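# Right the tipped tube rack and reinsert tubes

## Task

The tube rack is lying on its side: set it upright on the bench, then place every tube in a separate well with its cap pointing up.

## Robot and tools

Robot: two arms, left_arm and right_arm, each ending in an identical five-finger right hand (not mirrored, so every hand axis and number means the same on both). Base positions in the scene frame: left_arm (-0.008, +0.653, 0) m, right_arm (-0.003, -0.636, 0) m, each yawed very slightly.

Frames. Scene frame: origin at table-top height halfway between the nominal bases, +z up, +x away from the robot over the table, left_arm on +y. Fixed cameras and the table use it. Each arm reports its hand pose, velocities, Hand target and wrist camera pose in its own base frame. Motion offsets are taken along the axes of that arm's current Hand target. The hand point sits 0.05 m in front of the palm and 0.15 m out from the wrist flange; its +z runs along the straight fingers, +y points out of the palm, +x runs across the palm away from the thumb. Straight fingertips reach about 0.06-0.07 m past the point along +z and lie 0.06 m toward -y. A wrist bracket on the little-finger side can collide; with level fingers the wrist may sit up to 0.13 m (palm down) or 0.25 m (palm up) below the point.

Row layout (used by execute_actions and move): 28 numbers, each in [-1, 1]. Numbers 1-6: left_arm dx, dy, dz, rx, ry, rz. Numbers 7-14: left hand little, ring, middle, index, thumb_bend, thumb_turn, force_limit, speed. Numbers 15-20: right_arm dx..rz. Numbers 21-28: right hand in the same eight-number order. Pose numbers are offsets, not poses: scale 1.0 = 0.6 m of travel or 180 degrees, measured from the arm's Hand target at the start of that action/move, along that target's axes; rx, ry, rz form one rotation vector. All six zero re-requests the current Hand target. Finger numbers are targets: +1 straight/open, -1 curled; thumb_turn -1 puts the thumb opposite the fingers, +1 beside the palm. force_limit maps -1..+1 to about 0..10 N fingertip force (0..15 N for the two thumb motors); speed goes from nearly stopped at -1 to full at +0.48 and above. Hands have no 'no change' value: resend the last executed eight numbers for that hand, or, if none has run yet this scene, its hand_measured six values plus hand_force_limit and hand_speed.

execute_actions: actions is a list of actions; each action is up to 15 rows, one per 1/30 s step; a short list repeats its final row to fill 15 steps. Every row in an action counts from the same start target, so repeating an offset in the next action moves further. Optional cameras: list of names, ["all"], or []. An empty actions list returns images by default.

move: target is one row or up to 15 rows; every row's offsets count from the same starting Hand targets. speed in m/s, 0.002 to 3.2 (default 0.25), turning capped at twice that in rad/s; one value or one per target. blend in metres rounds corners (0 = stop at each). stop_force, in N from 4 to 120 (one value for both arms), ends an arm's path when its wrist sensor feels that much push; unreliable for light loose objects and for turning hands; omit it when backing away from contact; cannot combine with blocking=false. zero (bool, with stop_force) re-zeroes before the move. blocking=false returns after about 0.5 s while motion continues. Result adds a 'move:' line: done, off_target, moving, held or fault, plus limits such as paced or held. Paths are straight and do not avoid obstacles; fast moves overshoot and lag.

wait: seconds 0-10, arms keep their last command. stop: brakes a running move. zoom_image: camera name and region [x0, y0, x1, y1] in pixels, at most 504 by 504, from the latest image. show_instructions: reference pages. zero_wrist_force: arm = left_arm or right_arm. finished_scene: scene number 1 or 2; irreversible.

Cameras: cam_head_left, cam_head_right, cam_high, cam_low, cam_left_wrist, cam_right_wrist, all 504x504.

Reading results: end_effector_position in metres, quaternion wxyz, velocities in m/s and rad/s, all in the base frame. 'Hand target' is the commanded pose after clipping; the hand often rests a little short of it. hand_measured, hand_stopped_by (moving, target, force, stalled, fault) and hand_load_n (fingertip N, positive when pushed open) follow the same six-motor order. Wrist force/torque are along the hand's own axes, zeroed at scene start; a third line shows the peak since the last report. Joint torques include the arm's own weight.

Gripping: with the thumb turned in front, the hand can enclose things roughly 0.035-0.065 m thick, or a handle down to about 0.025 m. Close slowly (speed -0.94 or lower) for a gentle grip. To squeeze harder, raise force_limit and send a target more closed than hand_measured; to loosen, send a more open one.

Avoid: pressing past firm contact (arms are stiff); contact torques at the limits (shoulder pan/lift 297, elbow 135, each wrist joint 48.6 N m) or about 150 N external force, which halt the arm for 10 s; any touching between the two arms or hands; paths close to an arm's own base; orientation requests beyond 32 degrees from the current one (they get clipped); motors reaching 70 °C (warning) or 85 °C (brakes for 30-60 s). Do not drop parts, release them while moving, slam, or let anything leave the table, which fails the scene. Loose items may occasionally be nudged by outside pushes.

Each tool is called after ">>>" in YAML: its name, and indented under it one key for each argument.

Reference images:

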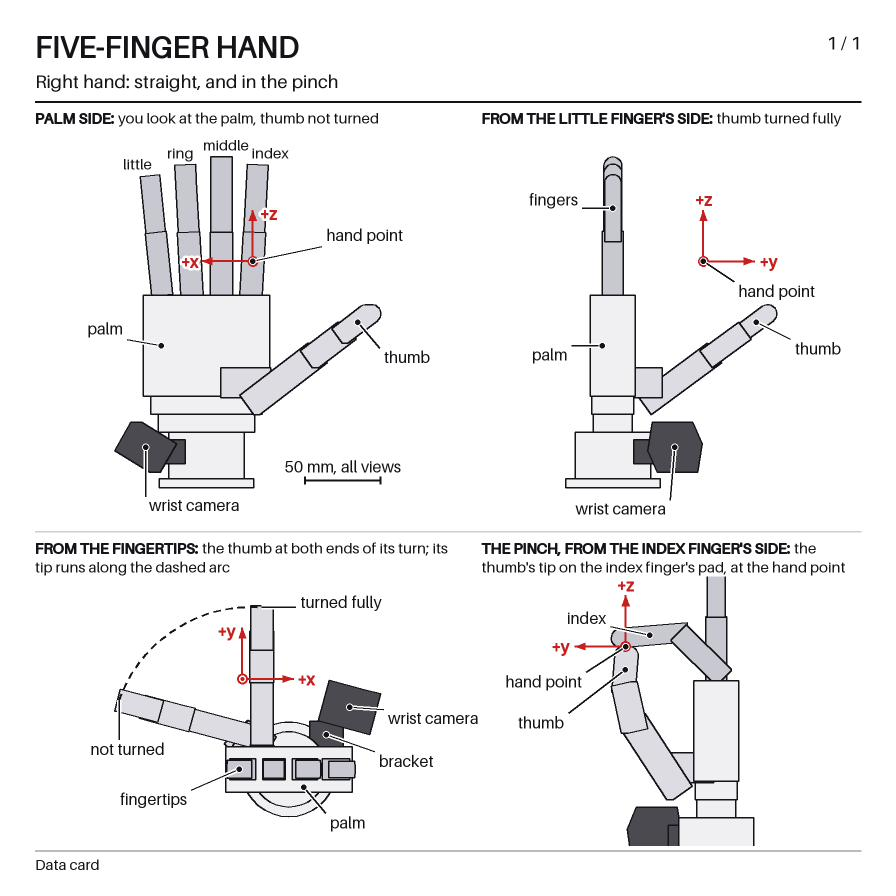

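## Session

>>> execute_actions:
  actions: []

Scene clock: 0.00 s.
left_arm: end_effector_position=(+0.3965, -0.5421, +0.1234) hand_measured=(+1.000, +1.000, +1.000, +1.000, +1.000, +1.000) hand_load_n=(+0.0, +0.0, +0.0, +0.0, +0.0, +0.0) hand_stopped_by=(target, target, target, target, target, target) hand_force_limit=0.00 hand_speed=-0.80 end_effector_quat_wxyz=(-0.082, +0.522, +0.849, +0.022) | right_arm: end_effector_position=(+0.6669, +0.3358, +0.1403) hand_measured=(+1.000, +1.000, +1.000, +1.000, +1.000, +1.000) hand_load_n=(+0.0, +0.0, +0.0, +0.0, +0.0, +0.0) hand_stopped_by=(target, target, target, target, target, target) hand_force_limit=0.00 hand_speed=-0.80 end_effector_quat_wxyz=(-0.376, +0.724, -0.527, -0.238)
Joint positions: left_arm=[-1.271 -1.041 1.663 1.101 1.645 -1.734] | right_arm=[-0.082 -0.889 1.576 0.907 0.65 -3.549]
Joint velocities: within noise
Joint torques (N m): no reading
Motor temperatures (°C): left_arm=[33 36 30 33 36 38] | right_arm=[38 36 35 40 40 40]
Wrist force (N): no reading
Wrist torque (N m): no reading
Wrist force, peak (N): no reading
Hand target: left_arm +0.3965, -0.5421, +0.1234; -0.082, +0.522, +0.849, +0.022 | right_arm +0.6669, +0.3358, +0.1403; -0.376, +0.724, -0.527, -0.238
camera_calibration:
cam_left_wrist: T_world_to_cam=[[0.775328, 0.630071, -0.0433256, 0.0455703], [0.595554, -0.706572, 0.382192, -0.670535], [0.210195, -0.322127, -0.923067, -0.0348684], [0, 0, 0, 1]] pos_world=[0.371337, -0.513726, 0.226061]
cam_right_wrist: T_world_to_cam=[[-0.821268, -0.331901, -0.46407, 0.723459], [-0.517684, 0.091573, 0.850657, 0.192286], [-0.239838, 0.938859, -0.247026, -0.0119557], [0, 0, 0, 1]] pos_world=[0.69083, 0.233734, 0.169213]

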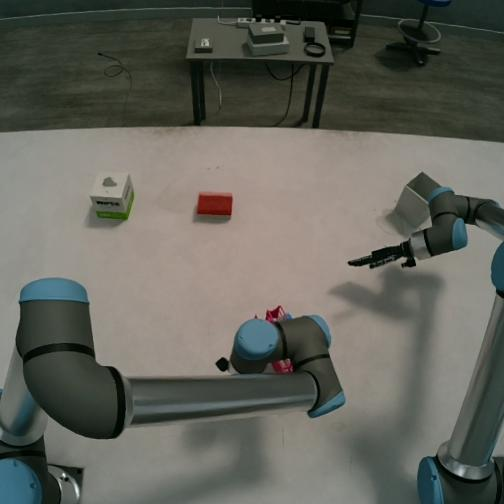

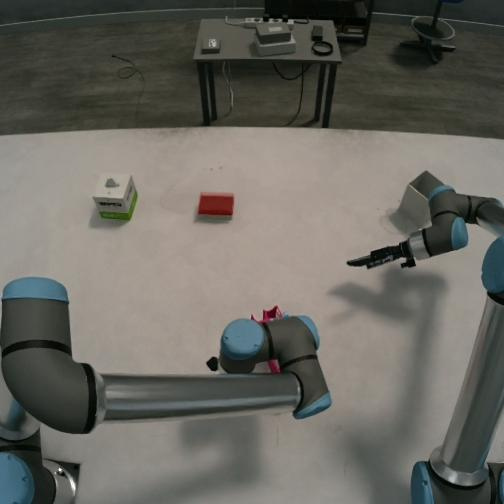

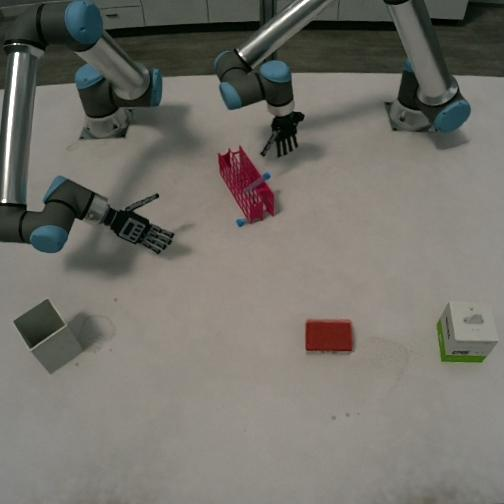

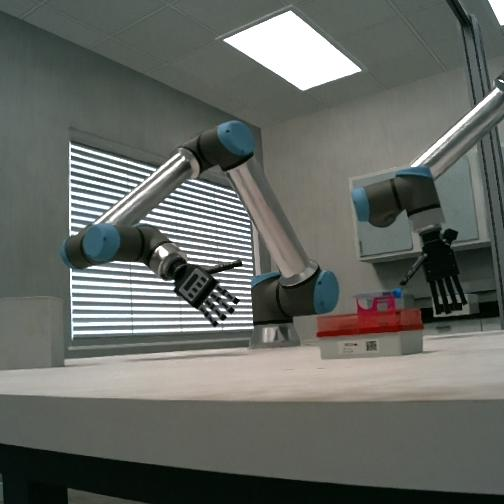

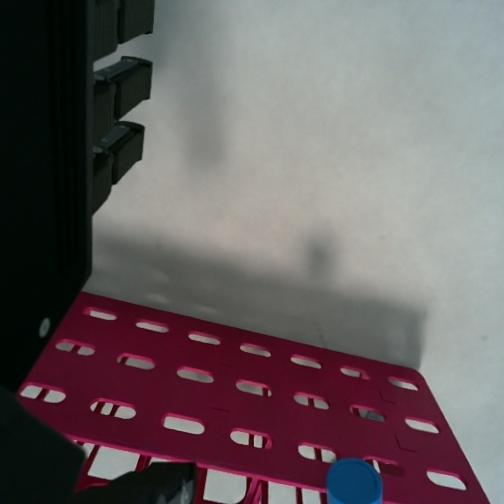

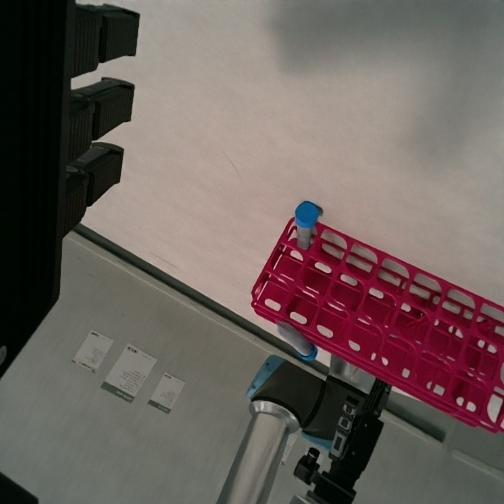

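>>> zoom_image:
  camera: "cam_high"
  region: [180, 110, 320, 250]

>>> zoom_image:
  camera: "cam_right_wrist"
  region: [230, 180, 504, 454]

>>> zoom_image:
  camera: "cam_left_wrist"
  region: [0, 252, 504, 504]

>>> zoom_image:
  camera: "cam_low"
  region: [300, 220, 500, 370]

>>> zoom_image:
  camera: "cam_head_left"
  region: [180, 270, 360, 450]

Scaled by 3.600 from the camera's 504x504 image, which has a finer 720x720 frame.

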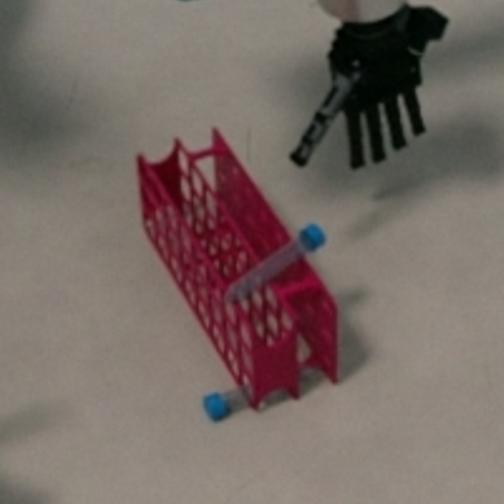

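Scaled by 1.839 from the camera's 504x504 image, which has a finer 720x720 frame.

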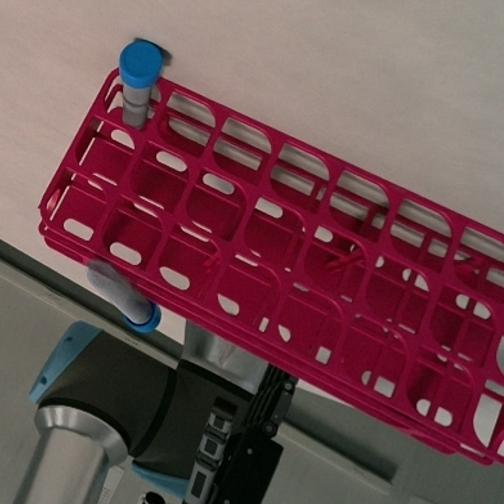

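Scaled by 1.000.

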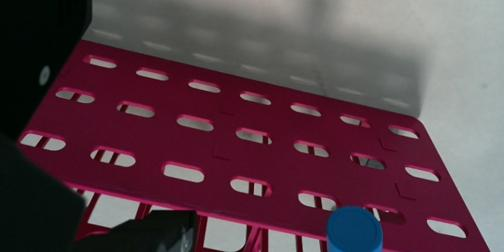

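Scaled by 2.520 from the camera's 504x504 image, which has a finer 720x720 frame.

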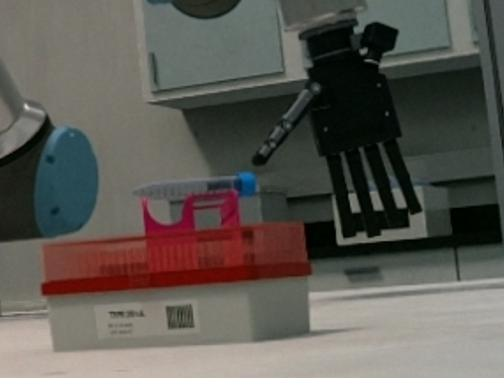

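Scaled by 2.800 from the camera's 504x504 image, which has a finer 720x720 frame.

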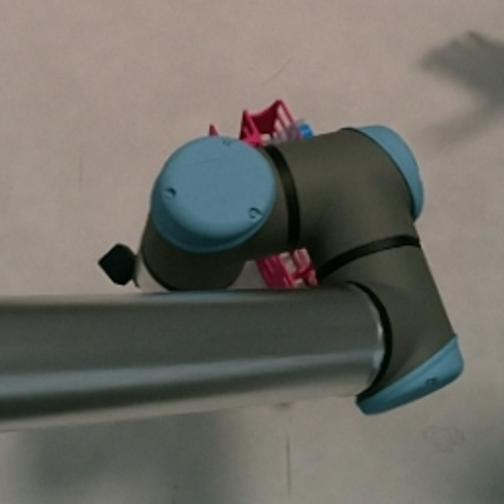

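>>> move:
  target:
    - [0.0285,0.0168,-0.267,0.10,-0.035,-0.022,1,1,0.3,0.3,0.4,-1,-0.4,0,0,0,0,0,0,0,1,1,1,1,1,1,0,-0.8]
    - [-0.1705,0.2108,-0.2077,0.3229,-0.1042,-0.0679,1,1,0.3,0.3,0.4,-1,-0.4,0,0,0,0,0,0,0,1,1,1,1,1,1,0,-0.8]
  blend: 0.04
  speed: 0.3
  cameras: ["all"]

Scene clock: 110.17 s.
left_arm: end_effector_position=(+0.5687, -0.5901, +0.2237) hand_measured=(+1.000, +1.000, +0.300, +0.300, +0.400, -1.000) hand_load_n=(+0.0, +0.0, +0.0, -0.5, +0.0, +0.0) hand_stopped_by=(target, target, target, target, target, target) hand_force_limit=-0.40 hand_speed=0.00 end_effector_quat_wxyz=(-0.187, +0.324, +0.803, -0.464) | right_arm: end_effector_position=(+0.6669, +0.3358, +0.1403) hand_measured=(+1.000, +1.000, +1.000, +1.000, +1.000, +1.000) hand_load_n=(+0.0, +0.0, +0.0, +0.0, +0.0, +0.0) hand_stopped_by=(target, target, target, target, target, target) hand_force_limit=0.00 hand_speed=-0.80 end_effector_quat_wxyz=(-0.376, +0.724, -0.527, -0.238)
Joint positions: left_arm=[-0.771 -0.88 1.32 1.126 2.618 -1.577] | right_arm=[-0.082 -0.889 1.576 0.907 0.65 -3.549]
Joint torques (N m): left_arm=[1.96 -77.27 -26.11 4.62 5.47 -0.7] | right_arm=[0.03 -77.07 -28.1 4.62 -1.21 -0.86]
Wrist force (N): left_arm=[0.3 -1.7 0.5] | right_arm=[0.0 -0.2 0.2]
Wrist torque (N m): left_arm=[-0.20 -0.04 0.06] | right_arm=[-0.04 -0.01 0.00]
Wrist force, peak (N): left_arm=[-0.5 -0.9 3.3] | right_arm=[0.1 0.9 0.2]
Hand target: left_arm +0.5687, -0.5901, +0.2236; -0.187, +0.324, +0.803, -0.464 | right_arm +0.6669, +0.3358, +0.1403; -0.376, +0.724, -0.527, -0.238
Off the commanded pose: left_arm 0.000 m, 0 deg | right_arm 0.000 m, 0 deg.
move: done
camera_calibration:
cam_left_wrist: T_world_to_cam=[[0.173577, 0.475582, -0.862376, 0.380927], [0.97963, -0.173163, 0.101682, -0.686263], [-0.100974, -0.862459, -0.495952, -0.231316], [0, 0, 0, 1]] pos_world=[0.582807, -0.499498, 0.283561]
cam_right_wrist: T_world_to_cam=[[-0.821268, -0.331901, -0.46407, 0.723459], [-0.517684, 0.091573, 0.850657, 0.192286], [-0.239838, 0.938859, -0.247026, -0.0119557], [0, 0, 0, 1]] pos_world=[0.69083, 0.233734, 0.169213]

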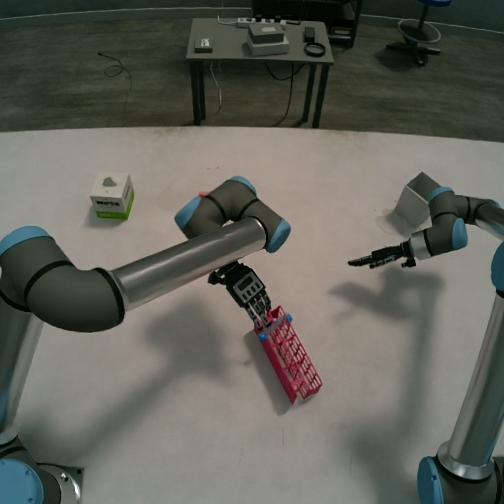

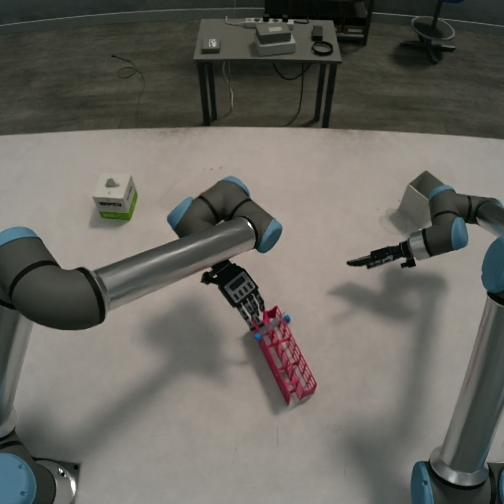

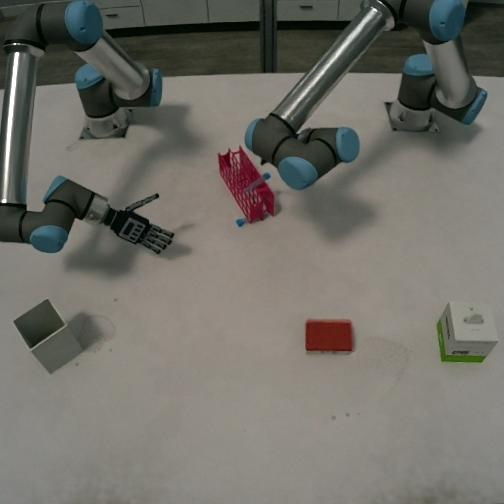

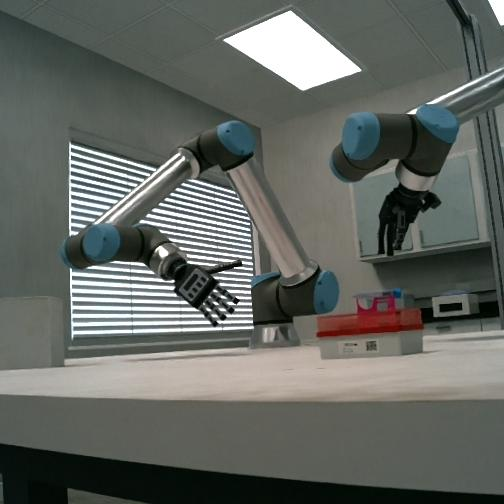

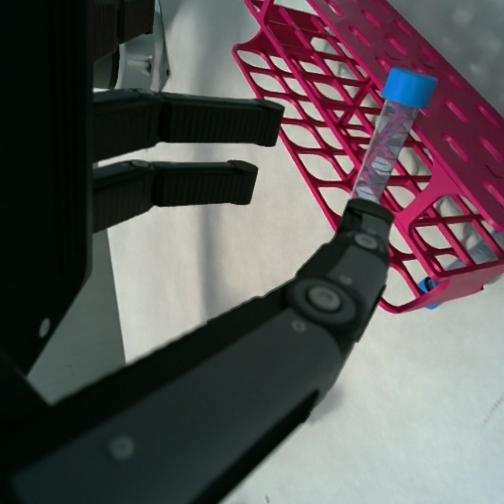

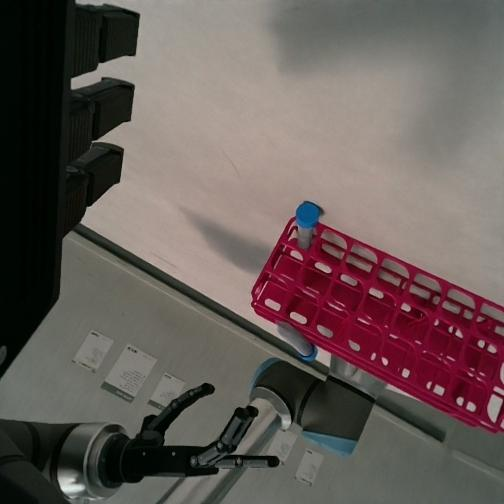

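>>> zoom_image:
  camera: "cam_left_wrist"
  region: [230, 0, 504, 330]

>>> zoom_image:
  camera: "cam_head_left"
  region: [210, 280, 350, 420]

Scaled by 1.527 from the camera's 504x504 image, which has a finer 720x720 frame.

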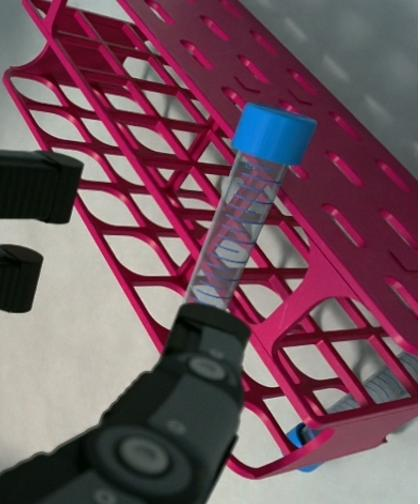

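Scaled by 3.600 from the camera's 504x504 image, which has a finer 720x720 frame.

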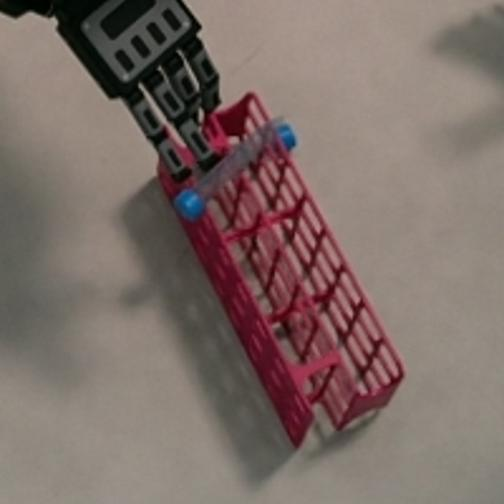

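>>> move:
  target: [0,0.045,0.1583,0.0278,0,0,1,1,0.3,0.3,0.4,-1,-0.4,0,0,0,0,0,0,0,1,1,1,1,1,1,0,-0.8]
  speed: 0.12
  stop_force: 6
  cameras: ["cam_left_wrist","cam_head_left","cam_low","cam_high"]

>>> zoom_image:
  camera: "cam_left_wrist"
  region: [200, 60, 504, 364]

>>> zoom_image:
  camera: "cam_low"
  region: [320, 150, 500, 350]

Scene clock: 150.37 s.
left_arm: end_effector_position=(+0.5209, -0.6396, +0.1528) hand_measured=(+1.000, +1.000, +0.300, +0.300, +0.400, -1.000) hand_load_n=(+0.0, +0.0, +0.0, +0.0, +0.0, +0.0) hand_stopped_by=(target, target, target, target, target, target) hand_force_limit=-0.40 hand_speed=0.00 end_effector_quat_wxyz=(-0.201, +0.316, +0.782, -0.499) | right_arm: end_effector_position=(+0.6669, +0.3358, +0.1403) hand_measured=(+1.000, +1.000, +1.000, +1.000, +1.000, +1.000) hand_load_n=(+0.0, +0.0, +0.0, +0.0, +0.0, +0.0) hand_stopped_by=(target, target, target, target, target, target) hand_force_limit=0.00 hand_speed=-0.80 end_effector_quat_wxyz=(-0.376, +0.724, -0.527, -0.238)
Joint positions: left_arm=[-0.839 -0.84 1.39 0.869 2.701 -1.738] | right_arm=[-0.082 -0.889 1.576 0.907 0.65 -3.549]
Joint torques (N m): left_arm=[17.68 -111.85 -49.12 1.88 -0.97 -1.71] | right_arm=[1.01 -77.09 -28.1 4.43 -1.16 -0.74]
Wrist force (N): left_arm=[0.7 -1.9 0.9] | right_arm=[0.1 0.2 0.0]
Wrist torque (N m): left_arm=[-0.24 -0.09 -0.07] | right_arm=[0.04 -0.02 0.01]
Wrist force, peak (N): left_arm=[-0.1 -2.7 -0.2] | right_arm=[-0.6 0.8 -0.3]
Hand target: left_arm +0.5209, -0.6396, +0.1528; -0.201, +0.316, +0.782, -0.499 | right_arm +0.6669, +0.3358, +0.1403; -0.376, +0.724, -0.527, -0.238
Off the commanded pose: left_arm 0.000 m, 0 deg | right_arm 0.000 m, 0 deg.
move: done
camera_calibration:
cam_left_wrist: T_world_to_cam=[[0.119802, 0.420122, -0.899525, 0.349851], [0.984332, -0.168339, 0.0524744, -0.632683], [-0.129379, -0.891717, -0.433707, -0.327377], [0, 0, 0, 1]] pos_world=[0.538501, -0.545413, 0.205913]
Images, in order (width x height): cam_head_left 504x504, cam_high 504x504, cam_low 504x504, cam_left_wrist 504x504.

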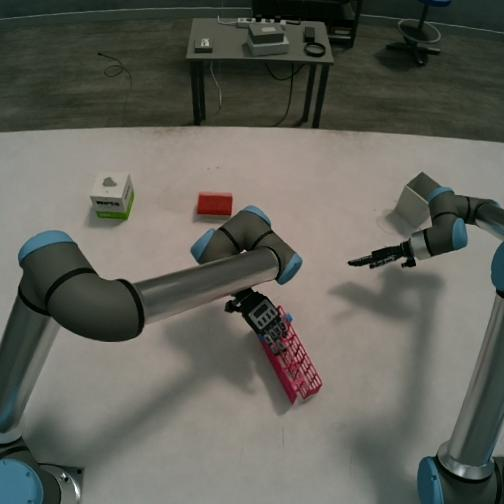

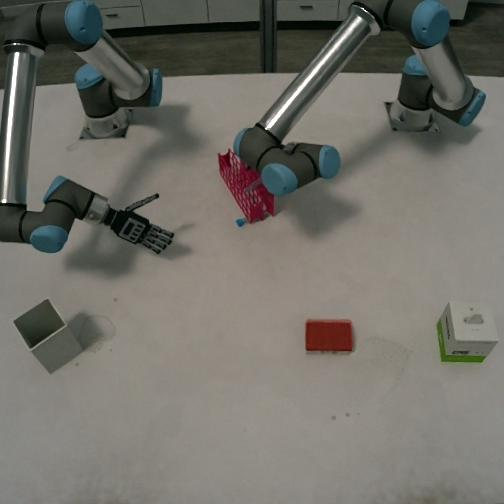

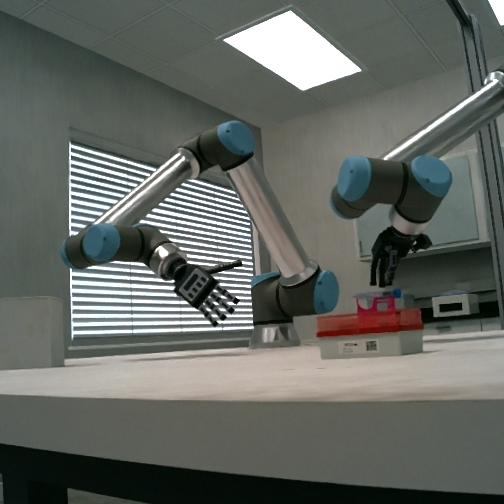

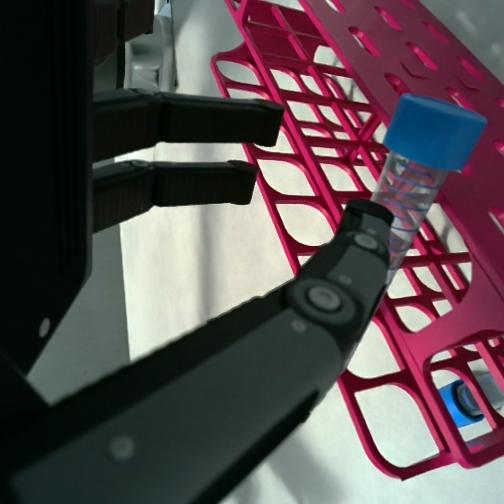

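Scaled by 1.658 from the camera's 504x504 image, which has a finer 720x720 frame.

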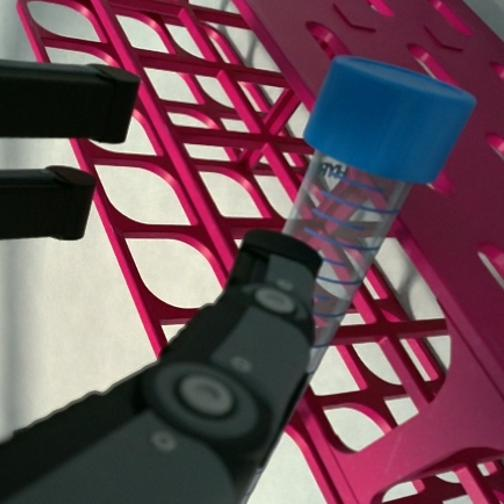

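Scaled by 2.520 from the camera's 504x504 image, which has a finer 720x720 frame.

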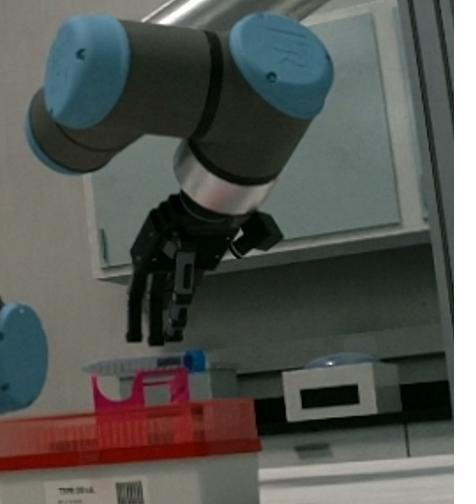

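>>> move:
  target: [0,0.030,0.0096,0,0,0,1,1,0.3,0.3,0.18,-1,-0.4,0,0,0,0,0,0,0,1,1,1,1,1,1,0,-0.8]
  speed: 0.04
  stop_force: 4
  cameras: []

>>> move:
  target: [0,0.018,0.0065,0,0,0,1,1,0.3,0.3,0.18,-1,-0.4,0,0,0,0,0,0,0,1,1,1,1,1,1,0,-0.8]
  speed: 0.04
  stop_force: 4
  zero: false
  cameras: ["cam_left_wrist","cam_low"]

>>> zoom_image:
  camera: "cam_left_wrist"
  region: [150, 60, 454, 364]

>>> zoom_image:
  camera: "cam_low"
  region: [320, 200, 470, 350]

Scene clock: 172.37 s.
left_arm: end_effector_position=(+0.5226, -0.6379, +0.1340) hand_measured=(+1.000, +1.000, +0.300, +0.300, +0.180, -1.000) hand_load_n=(+0.0, +0.0, +0.0, +0.0, +0.5, +0.0) hand_stopped_by=(target, target, target, target, target, target) hand_force_limit=-0.40 hand_speed=0.00 end_effector_quat_wxyz=(-0.201, +0.316, +0.782, -0.499) | right_arm: end_effector_position=(+0.6669, +0.3358, +0.1403) hand_measured=(+1.000, +1.000, +1.000, +1.000, +1.000, +1.000) hand_load_n=(+0.0, +0.0, +0.0, +0.0, +0.0, +0.0) hand_stopped_by=(target, target, target, target, target, target) hand_force_limit=0.00 hand_speed=-0.80 end_effector_quat_wxyz=(-0.376, +0.724, -0.527, -0.238)
Joint positions: left_arm=[-0.836 -0.822 1.397 0.85 2.701 -1.731] | right_arm=[-0.082 -0.889 1.576 0.907 0.65 -3.549]
Joint torques (N m): left_arm=[-21.35 -112.3 -47.6 5.57 4.86 -2.01] | right_arm=[-1.25 -77.39 -28 4.46 -1.18 -0.91]
Wrist force (N): left_arm=[-0.1 -1.7 1.0] | right_arm=[0.3 0.5 0.6]
Wrist torque (N m): left_arm=[-0.24 0.02 -0.12] | right_arm=[0.03 -0.06 0.03]
Wrist force, peak (N): left_arm=[0.7 -2.6 0.3] | right_arm=[0.7 0.5 -0.7]
Hand target: left_arm +0.5225, -0.6379, +0.1340; -0.201, +0.316, +0.782, -0.499 | right_arm +0.6669, +0.3358, +0.1403; -0.376, +0.724, -0.527, -0.238
Off the commanded pose: left_arm 0.000 m, 0 deg | right_arm 0.000 m, 0 deg.
move: done
No camera images: "cameras" was empty.

Scene clock: 173.47 s.
left_arm: end_effector_position=(+0.5227, -0.6380, +0.1330) hand_measured=(+1.000, +1.000, +0.300, +0.300, +0.180, -1.000) hand_load_n=(+0.0, +0.0, +0.0, +0.0, -2.5, -0.5) hand_stopped_by=(target, target, target, target, target, target) hand_force_limit=-0.40 hand_speed=0.00 end_effector_quat_wxyz=(-0.201, +0.316, +0.782, -0.499) | right_arm: end_effector_position=(+0.6669, +0.3358, +0.1403) hand_measured=(+1.000, +1.000, +1.000, +1.000, +1.000, +1.000) hand_load_n=(+0.0, +0.0, +0.0, +0.0, +0.0, +0.0) hand_stopped_by=(target, target, target, target, target, target) hand_force_limit=0.00 hand_speed=-0.80 end_effector_quat_wxyz=(-0.376, +0.724, -0.527, -0.238)
Joint positions: left_arm=[-0.836 -0.821 1.397 0.849 2.701 -1.731] | right_arm=[-0.082 -0.889 1.576 0.907 0.65 -3.549]
Joint torques (N m): left_arm=[-19.16 -82.2 -47.12 2.66 -1.54 -2.06] | right_arm=[0.91 -76.04 -28.45 4.53 -1.2 -0.83]
Wrist force (N): left_arm=[0.1 -3.7 -0.9] | right_arm=[-0.3 0.3 -0.2]
Wrist torque (N m): left_arm=[-0.23 0.03 -0.13] | right_arm=[0.05 0.04 0.00]
Wrist force, peak (N): left_arm=[0.0 -12.7 -7.9] | right_arm=[0.2 0.4 0.5]
Hand target: left_arm +0.5227, -0.6380, +0.1330; -0.201, +0.316, +0.782, -0.499 (not the last commanded pose) | right_arm +0.6669, +0.3358, +0.1403; -0.376, +0.724, -0.527, -0.238
Off the commanded pose: left_arm 0.010 m, 0 deg | right_arm 0.000 m, 0 deg.
move: contact (left_arm)
camera_calibration:
cam_left_wrist: T_world_to_cam=[[0.120054, 0.41989, -0.8996, 0.330917], [0.984313, -0.168348, 0.052782, -0.633102], [-0.129283, -0.891825, -0.433514, -0.334465], [0, 0, 0, 1]] pos_world=[0.540202, -0.543814, 0.186114]
Images, in order (width x height): cam_low 504x504, cam_left_wrist 504x504.

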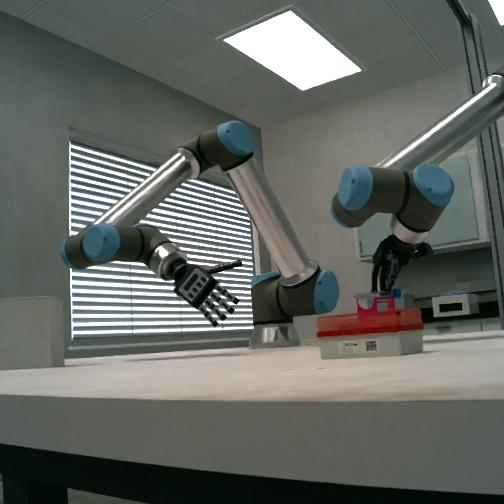

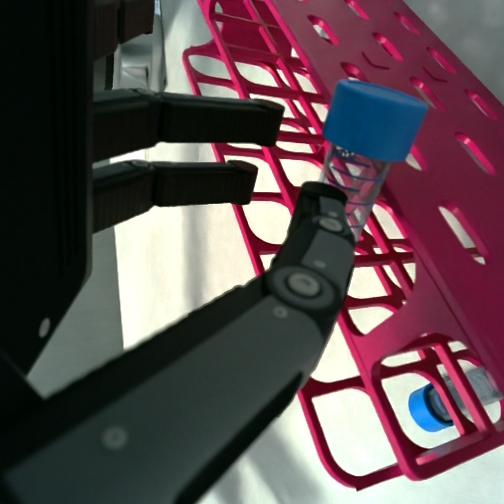

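Scaled by 1.658 from the camera's 504x504 image, which has a finer 720x720 frame.

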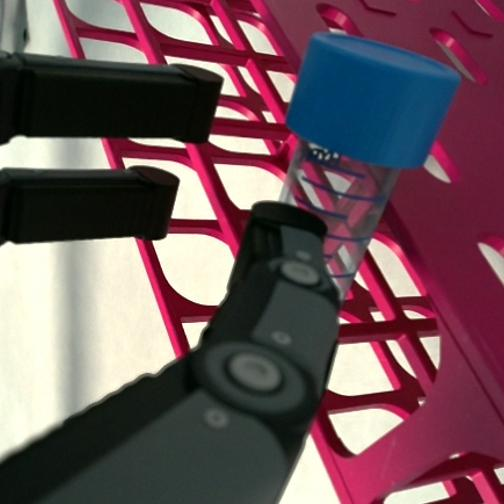

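Scaled by 3.360 from the camera's 504x504 image, which has a finer 720x720 frame.

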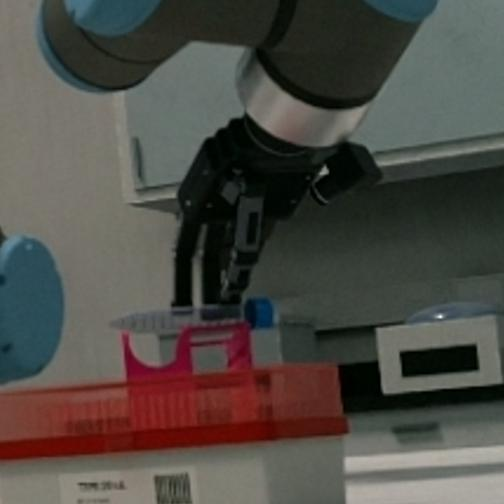

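>>> move:
  target: [0,-0.0151,-0.007,0,0,0,1,1,0.3,0.3,0.18,-1,-0.4,0,0,0,0,0,0,0,1,1,1,1,1,1,0,-0.8]
  speed: 0.05
  cameras: []

>>> move:
  target: [0,0,-0.0133,0,0,0,1,1,0.25,0.25,0.36,-1,-0.4,0,0,0,0,0,0,0,1,1,1,1,1,1,0,-0.8]
  speed: 0.05
  cameras: ["cam_left_wrist"]

>>> zoom_image:
  camera: "cam_left_wrist"
  region: [150, 60, 454, 364]

Scene clock: 205.77 s.
left_arm: end_effector_position=(+0.5227, -0.6380, +0.1432) hand_measured=(+1.000, +1.000, +0.300, +0.300, +0.180, -1.000) hand_load_n=(+0.0, +0.0, +0.0, +0.0, +0.0, +0.0) hand_stopped_by=(target, target, target, target, target, target) hand_force_limit=-0.40 hand_speed=0.00 end_effector_quat_wxyz=(-0.201, +0.316, +0.782, -0.499) | right_arm: end_effector_position=(+0.6669, +0.3358, +0.1403) hand_measured=(+1.000, +1.000, +1.000, +1.000, +1.000, +1.000) hand_load_n=(+0.0, +0.0, +0.0, +0.0, +0.0, +0.0) hand_stopped_by=(target, target, target, target, target, target) hand_force_limit=0.00 hand_speed=-0.80 end_effector_quat_wxyz=(-0.376, +0.724, -0.527, -0.238)
Joint positions: left_arm=[-0.836 -0.83 1.393 0.862 2.701 -1.731] | right_arm=[-0.082 -0.889 1.576 0.907 0.65 -3.549]
Joint torques (N m): left_arm=[-20.78 -77.69 -42.29 2.02 0.18 -0.52] | right_arm=[0.65 -78.45 -27.77 4.75 -1.43 -1.09]
Wrist force (N): left_arm=[0.3 -1.8 1.0] | right_arm=[-0.3 0.1 0.0]
Wrist torque (N m): left_arm=[-0.24 -0.04 -0.09] | right_arm=[0.01 0.04 -0.02]
Wrist force, peak (N): left_arm=[0.0 -4.7 -1.3] | right_arm=[1.0 0.2 -0.2]
Hand target: left_arm +0.5226, -0.6380, +0.1430; -0.201, +0.316, +0.782, -0.499 | right_arm +0.6669, +0.3358, +0.1403; -0.376, +0.724, -0.527, -0.238
Off the commanded pose: left_arm 0.000 m, 0 deg | right_arm 0.000 m, 0 deg.
move: done
No camera images: "cameras" was empty.

Scene clock: 206.50 s.
left_arm: end_effector_position=(+0.5278, -0.6327, +0.1464) hand_measured=(+1.000, +1.000, +0.250, +0.250, +0.360, -1.000) hand_load_n=(+0.0, +0.0, +0.0, -0.5, +0.0, +0.0) hand_stopped_by=(target, target, target, target, target, target) hand_force_limit=-0.40 hand_speed=0.00 end_effector_quat_wxyz=(-0.201, +0.316, +0.782, -0.499) | right_arm: end_effector_position=(+0.6669, +0.3358, +0.1403) hand_measured=(+1.000, +1.000, +1.000, +1.000, +1.000, +1.000) hand_load_n=(+0.0, +0.0, +0.0, +0.0, +0.0, +0.0) hand_stopped_by=(target, target, target, target, target, target) hand_force_limit=0.00 hand_speed=-0.80 end_effector_quat_wxyz=(-0.376, +0.724, -0.527, -0.238)
Joint positions: left_arm=[-0.826 -0.829 1.389 0.885 2.702 -1.709] | right_arm=[-0.082 -0.889 1.576 0.907 0.65 -3.549]
Joint torques (N m): left_arm=[-12.18 -69.99 -41.46 1.4 4.96 -1.94] | right_arm=[0.28 -78.54 -28.1 4.73 -1.24 -0.97]
Wrist force (N): left_arm=[0.3 -1.5 1.0] | right_arm=[0.2 0.5 -0.1]
Wrist torque (N m): left_arm=[-0.20 -0.04 -0.08] | right_arm=[0.09 -0.04 0.03]
Wrist force, peak (N): left_arm=[0.6 -1.9 1.6] | right_arm=[0.6 -0.2 0.6]
Hand target: left_arm +0.5277, -0.6328, +0.1463; -0.201, +0.316, +0.782, -0.499 | right_arm +0.6669, +0.3358, +0.1403; -0.376, +0.724, -0.527, -0.238
Off the commanded pose: left_arm 0.000 m, 0 deg | right_arm 0.000 m, 0 deg.
move: done
camera_calibration:
cam_left_wrist: T_world_to_cam=[[0.12004, 0.419782, -0.899652, 0.340005], [0.984329, -0.168242, 0.0528362, -0.637894], [-0.129179, -0.891896, -0.433399, -0.323431], [0, 0, 0, 1]] pos_world=[0.545303, -0.538515, 0.199415]
Images, in order (width x height): cam_left_wrist 504x504.

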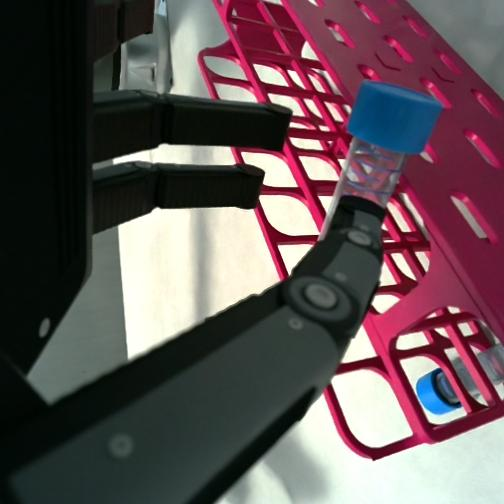

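Scaled by 1.658 from the camera's 504x504 image, which has a finer 720x720 frame.

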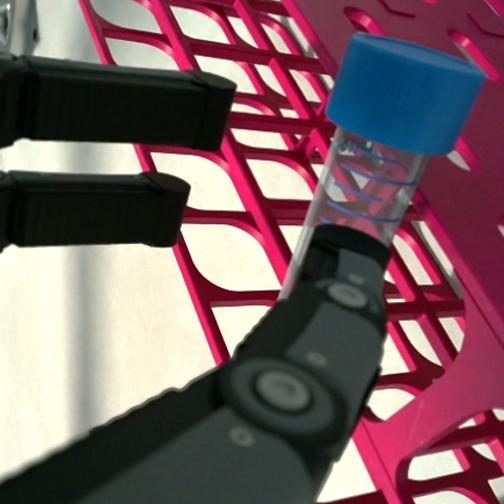

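>>> move:
  target: [0,0.0342,0.0133,0,0,0,1,1,0.25,0.25,0.36,-1,-0.4,0,0,0,0,0,0,0,1,1,1,1,1,1,0,-0.8]
  speed: 0.04
  stop_force: 4
  cameras: ["cam_left_wrist","cam_low"]

>>> zoom_image:
  camera: "cam_left_wrist"
  region: [150, 60, 454, 364]

>>> zoom_image:
  camera: "cam_low"
  region: [320, 200, 470, 350]

Scene clock: 220.33 s.
left_arm: end_effector_position=(+0.5286, -0.6318, +0.1246) hand_measured=(+1.000, +1.000, +0.250, +0.250, +0.360, -1.000) hand_load_n=(+0.0, +0.0, +0.0, +0.0, -3.0, -0.5) hand_stopped_by=(target, target, target, target, target, target) hand_force_limit=-0.40 hand_speed=0.00 end_effector_quat_wxyz=(-0.201, +0.316, +0.782, -0.499) | right_arm: end_effector_position=(+0.6669, +0.3358, +0.1403) hand_measured=(+1.000, +1.000, +1.000, +1.000, +1.000, +1.000) hand_load_n=(+0.0, +0.0, +0.0, +0.0, +0.0, +0.0) hand_stopped_by=(target, target, target, target, target, target) hand_force_limit=0.00 hand_speed=-0.80 end_effector_quat_wxyz=(-0.376, +0.724, -0.527, -0.238)
Joint positions: left_arm=[-0.825 -0.808 1.397 0.86 2.702 -1.705] | right_arm=[-0.082 -0.889 1.576 0.907 0.65 -3.549]
Joint torques (N m): left_arm=[-18.23 -107.19 -47.27 5.75 -1.44 -1.43] | right_arm=[0.69 -78.34 -27.23 4.48 -0.98 -1]
Wrist force (N): left_arm=[0.5 -3.2 0.9] | right_arm=[0.0 -0.1 0.0]
Wrist torque (N m): left_arm=[-0.23 -0.04 -0.11] | right_arm=[-0.01 0.00 0.00]
Wrist force, peak (N): left_arm=[0.2 -8.8 -4.5] | right_arm=[0.5 0.7 -0.3]
Hand target: left_arm +0.5286, -0.6318, +0.1246; -0.201, +0.316, +0.782, -0.499 | right_arm +0.6669, +0.3358, +0.1403; -0.376, +0.724, -0.527, -0.238
Off the commanded pose: left_arm 0.000 m, 0 deg | right_arm 0.000 m, 0 deg.
move: contact (left_arm)
camera_calibration:
cam_left_wrist: T_world_to_cam=[[0.120019, 0.419977, -0.899564, 0.320096], [0.984318, -0.168333, 0.0527374, -0.637507], [-0.129278, -0.891787, -0.433594, -0.331769], [0, 0, 0, 1]] pos_world=[0.546202, -0.537614, 0.177714]
Images, in order (width x height): cam_low 504x504, cam_left_wrist 504x504.

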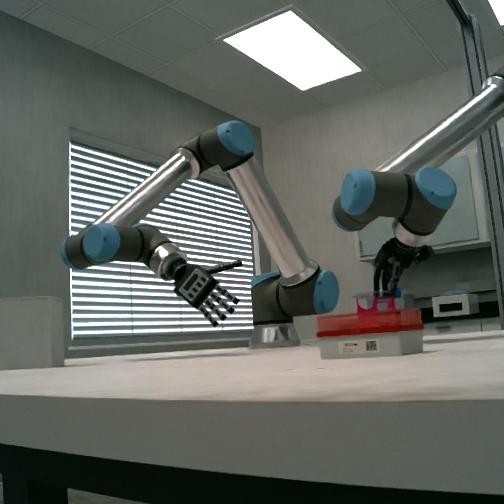

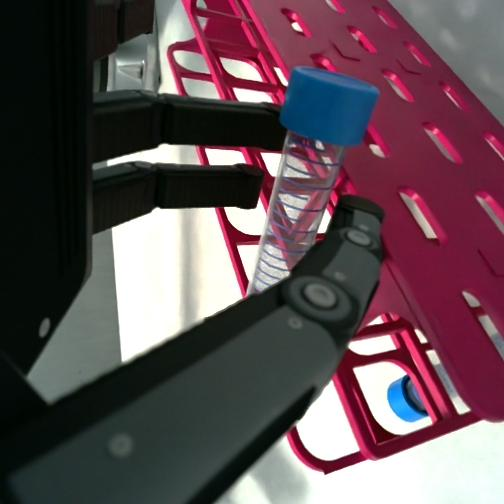

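Scaled by 1.658 from the camera's 504x504 image, which has a finer 720x720 frame.

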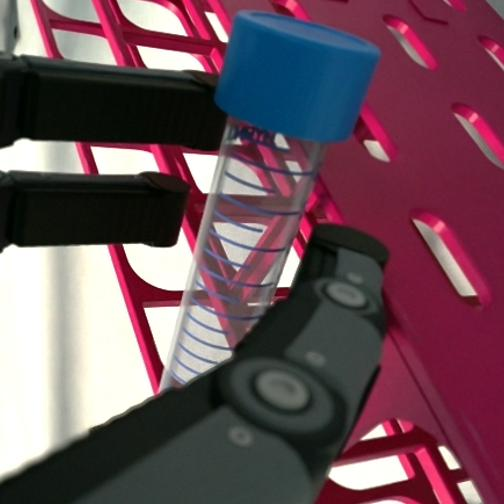

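Scaled by 3.360 from the camera's 504x504 image, which has a finer 720x720 frame.

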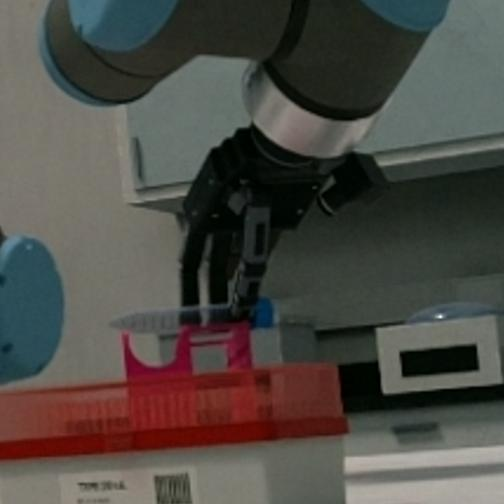

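>>> move:
  target: [0,-0.0100,0.0100,0,0,0,1,1,0.25,0.25,0.2,-1,-0.4,-0.5,0,0,0,0,0,0,1,1,1,1,1,1,0,-0.8]
  speed: 0.02
  cameras: ["cam_left_wrist"]

>>> zoom_image:
  camera: "cam_left_wrist"
  region: [150, 60, 454, 364]

Scene clock: 229.57 s.
left_arm: end_effector_position=(+0.5230, -0.6377, +0.1276) hand_measured=(+1.000, +1.000, +0.250, +0.250, +0.200, -1.000) hand_load_n=(+0.0, -0.5, +0.0, +0.0, +0.0, +0.0) hand_stopped_by=(target, target, target, target, target, target) hand_force_limit=-0.40 hand_speed=-0.50 end_effector_quat_wxyz=(-0.201, +0.316, +0.782, -0.499) | right_arm: end_effector_position=(+0.6669, +0.3358, +0.1403) hand_measured=(+1.000, +1.000, +1.000, +1.000, +1.000, +1.000) hand_load_n=(+0.0, +0.0, +0.0, +0.0, +0.0, +0.0) hand_stopped_by=(target, target, target, target, target, target) hand_force_limit=0.00 hand_speed=-0.80 end_effector_quat_wxyz=(-0.376, +0.724, -0.527, -0.238)
Joint positions: left_arm=[-0.835 -0.816 1.399 0.843 2.701 -1.729] | right_arm=[-0.082 -0.889 1.576 0.907 0.65 -3.549]
Joint torques (N m): left_arm=[13.23 -84.62 -21.6 5.78 -0.2 2.18] | right_arm=[0.8 -78.13 -27.64 4.56 -1.06 -1.01]
Wrist force (N): left_arm=[0.3 -1.6 1.0] | right_arm=[0.6 0.3 0.3]
Wrist torque (N m): left_arm=[-0.22 -0.03 0.08] | right_arm=[0.03 -0.10 0.05]
Wrist force, peak (N): left_arm=[0.1 -4.2 0.7] | right_arm=[0.7 0.3 -0.3]
Hand target: left_arm +0.5231, -0.6375, +0.1275; -0.201, +0.316, +0.782, -0.499 | right_arm +0.6669, +0.3358, +0.1403; -0.376, +0.724, -0.527, -0.238
Off the commanded pose: left_arm 0.000 m, 0 deg | right_arm 0.000 m, 0 deg.
move: done
camera_calibration:
cam_left_wrist: T_world_to_cam=[[0.120136, 0.419865, -0.8996, 0.32575], [0.98429, -0.168473, 0.0528156, -0.633117], [-0.129383, -0.891813, -0.433509, -0.336484], [0, 0, 0, 1]] pos_world=[0.540502, -0.543514, 0.180614]
Images, in order (width x height): cam_left_wrist 504x504.

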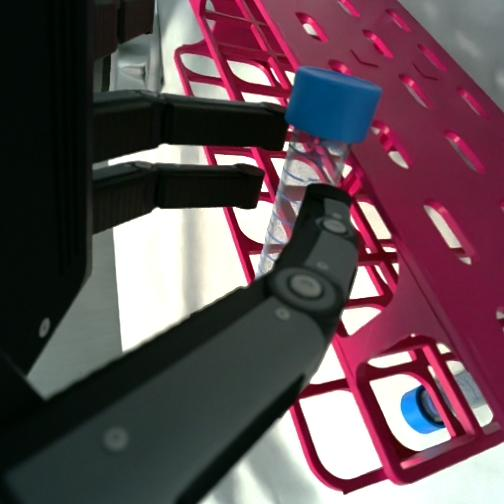

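Scaled by 1.658 from the camera's 504x504 image, which has a finer 720x720 frame.

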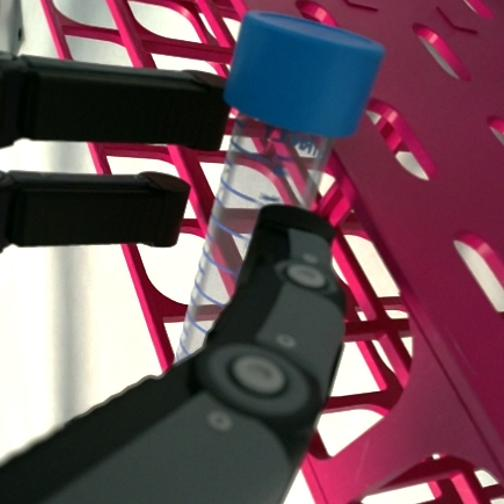

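>>> move:
  target: [0,0.0060,0.0028,0,0,0,1,1,0.25,0.25,0.2,-1,-0.4,-0.5,0,0,0,0,0,0,0,1,1,1,1,1,1,0,-0.8]
  speed: 0.02
  stop_force: 4
  cameras: []

>>> move:
  target: [0,0,0,0,0,0,1,1,-0.3,-0.3,0.15,-1,-0.4,-0.85,0,0,0,0,0,0,0,1,1,1,1,1,1,0,-0.8]
  speed: 0.02
  cameras: ["cam_left_wrist","cam_low"]

>>> zoom_image:
  camera: "cam_left_wrist"
  region: [150, 60, 454, 364]

>>> zoom_image:
  camera: "cam_low"
  region: [320, 200, 470, 350]



Scaled by 1.658 from the camera's 504x504 image, which has a finer 720x720 frame.

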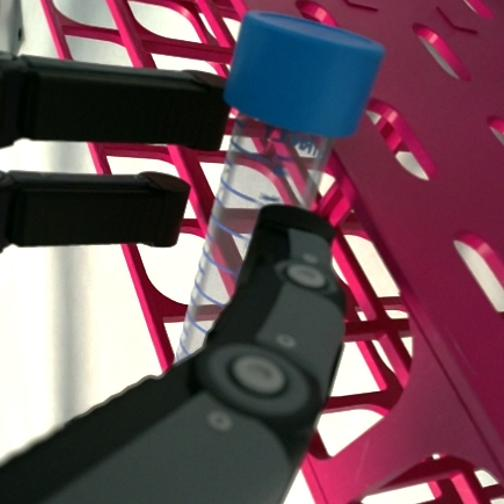

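This scene's latest camera images include none from cam_low. They are from: cam_left_wrist. cam_low's image comes with the result of a call that names it in "cameras".


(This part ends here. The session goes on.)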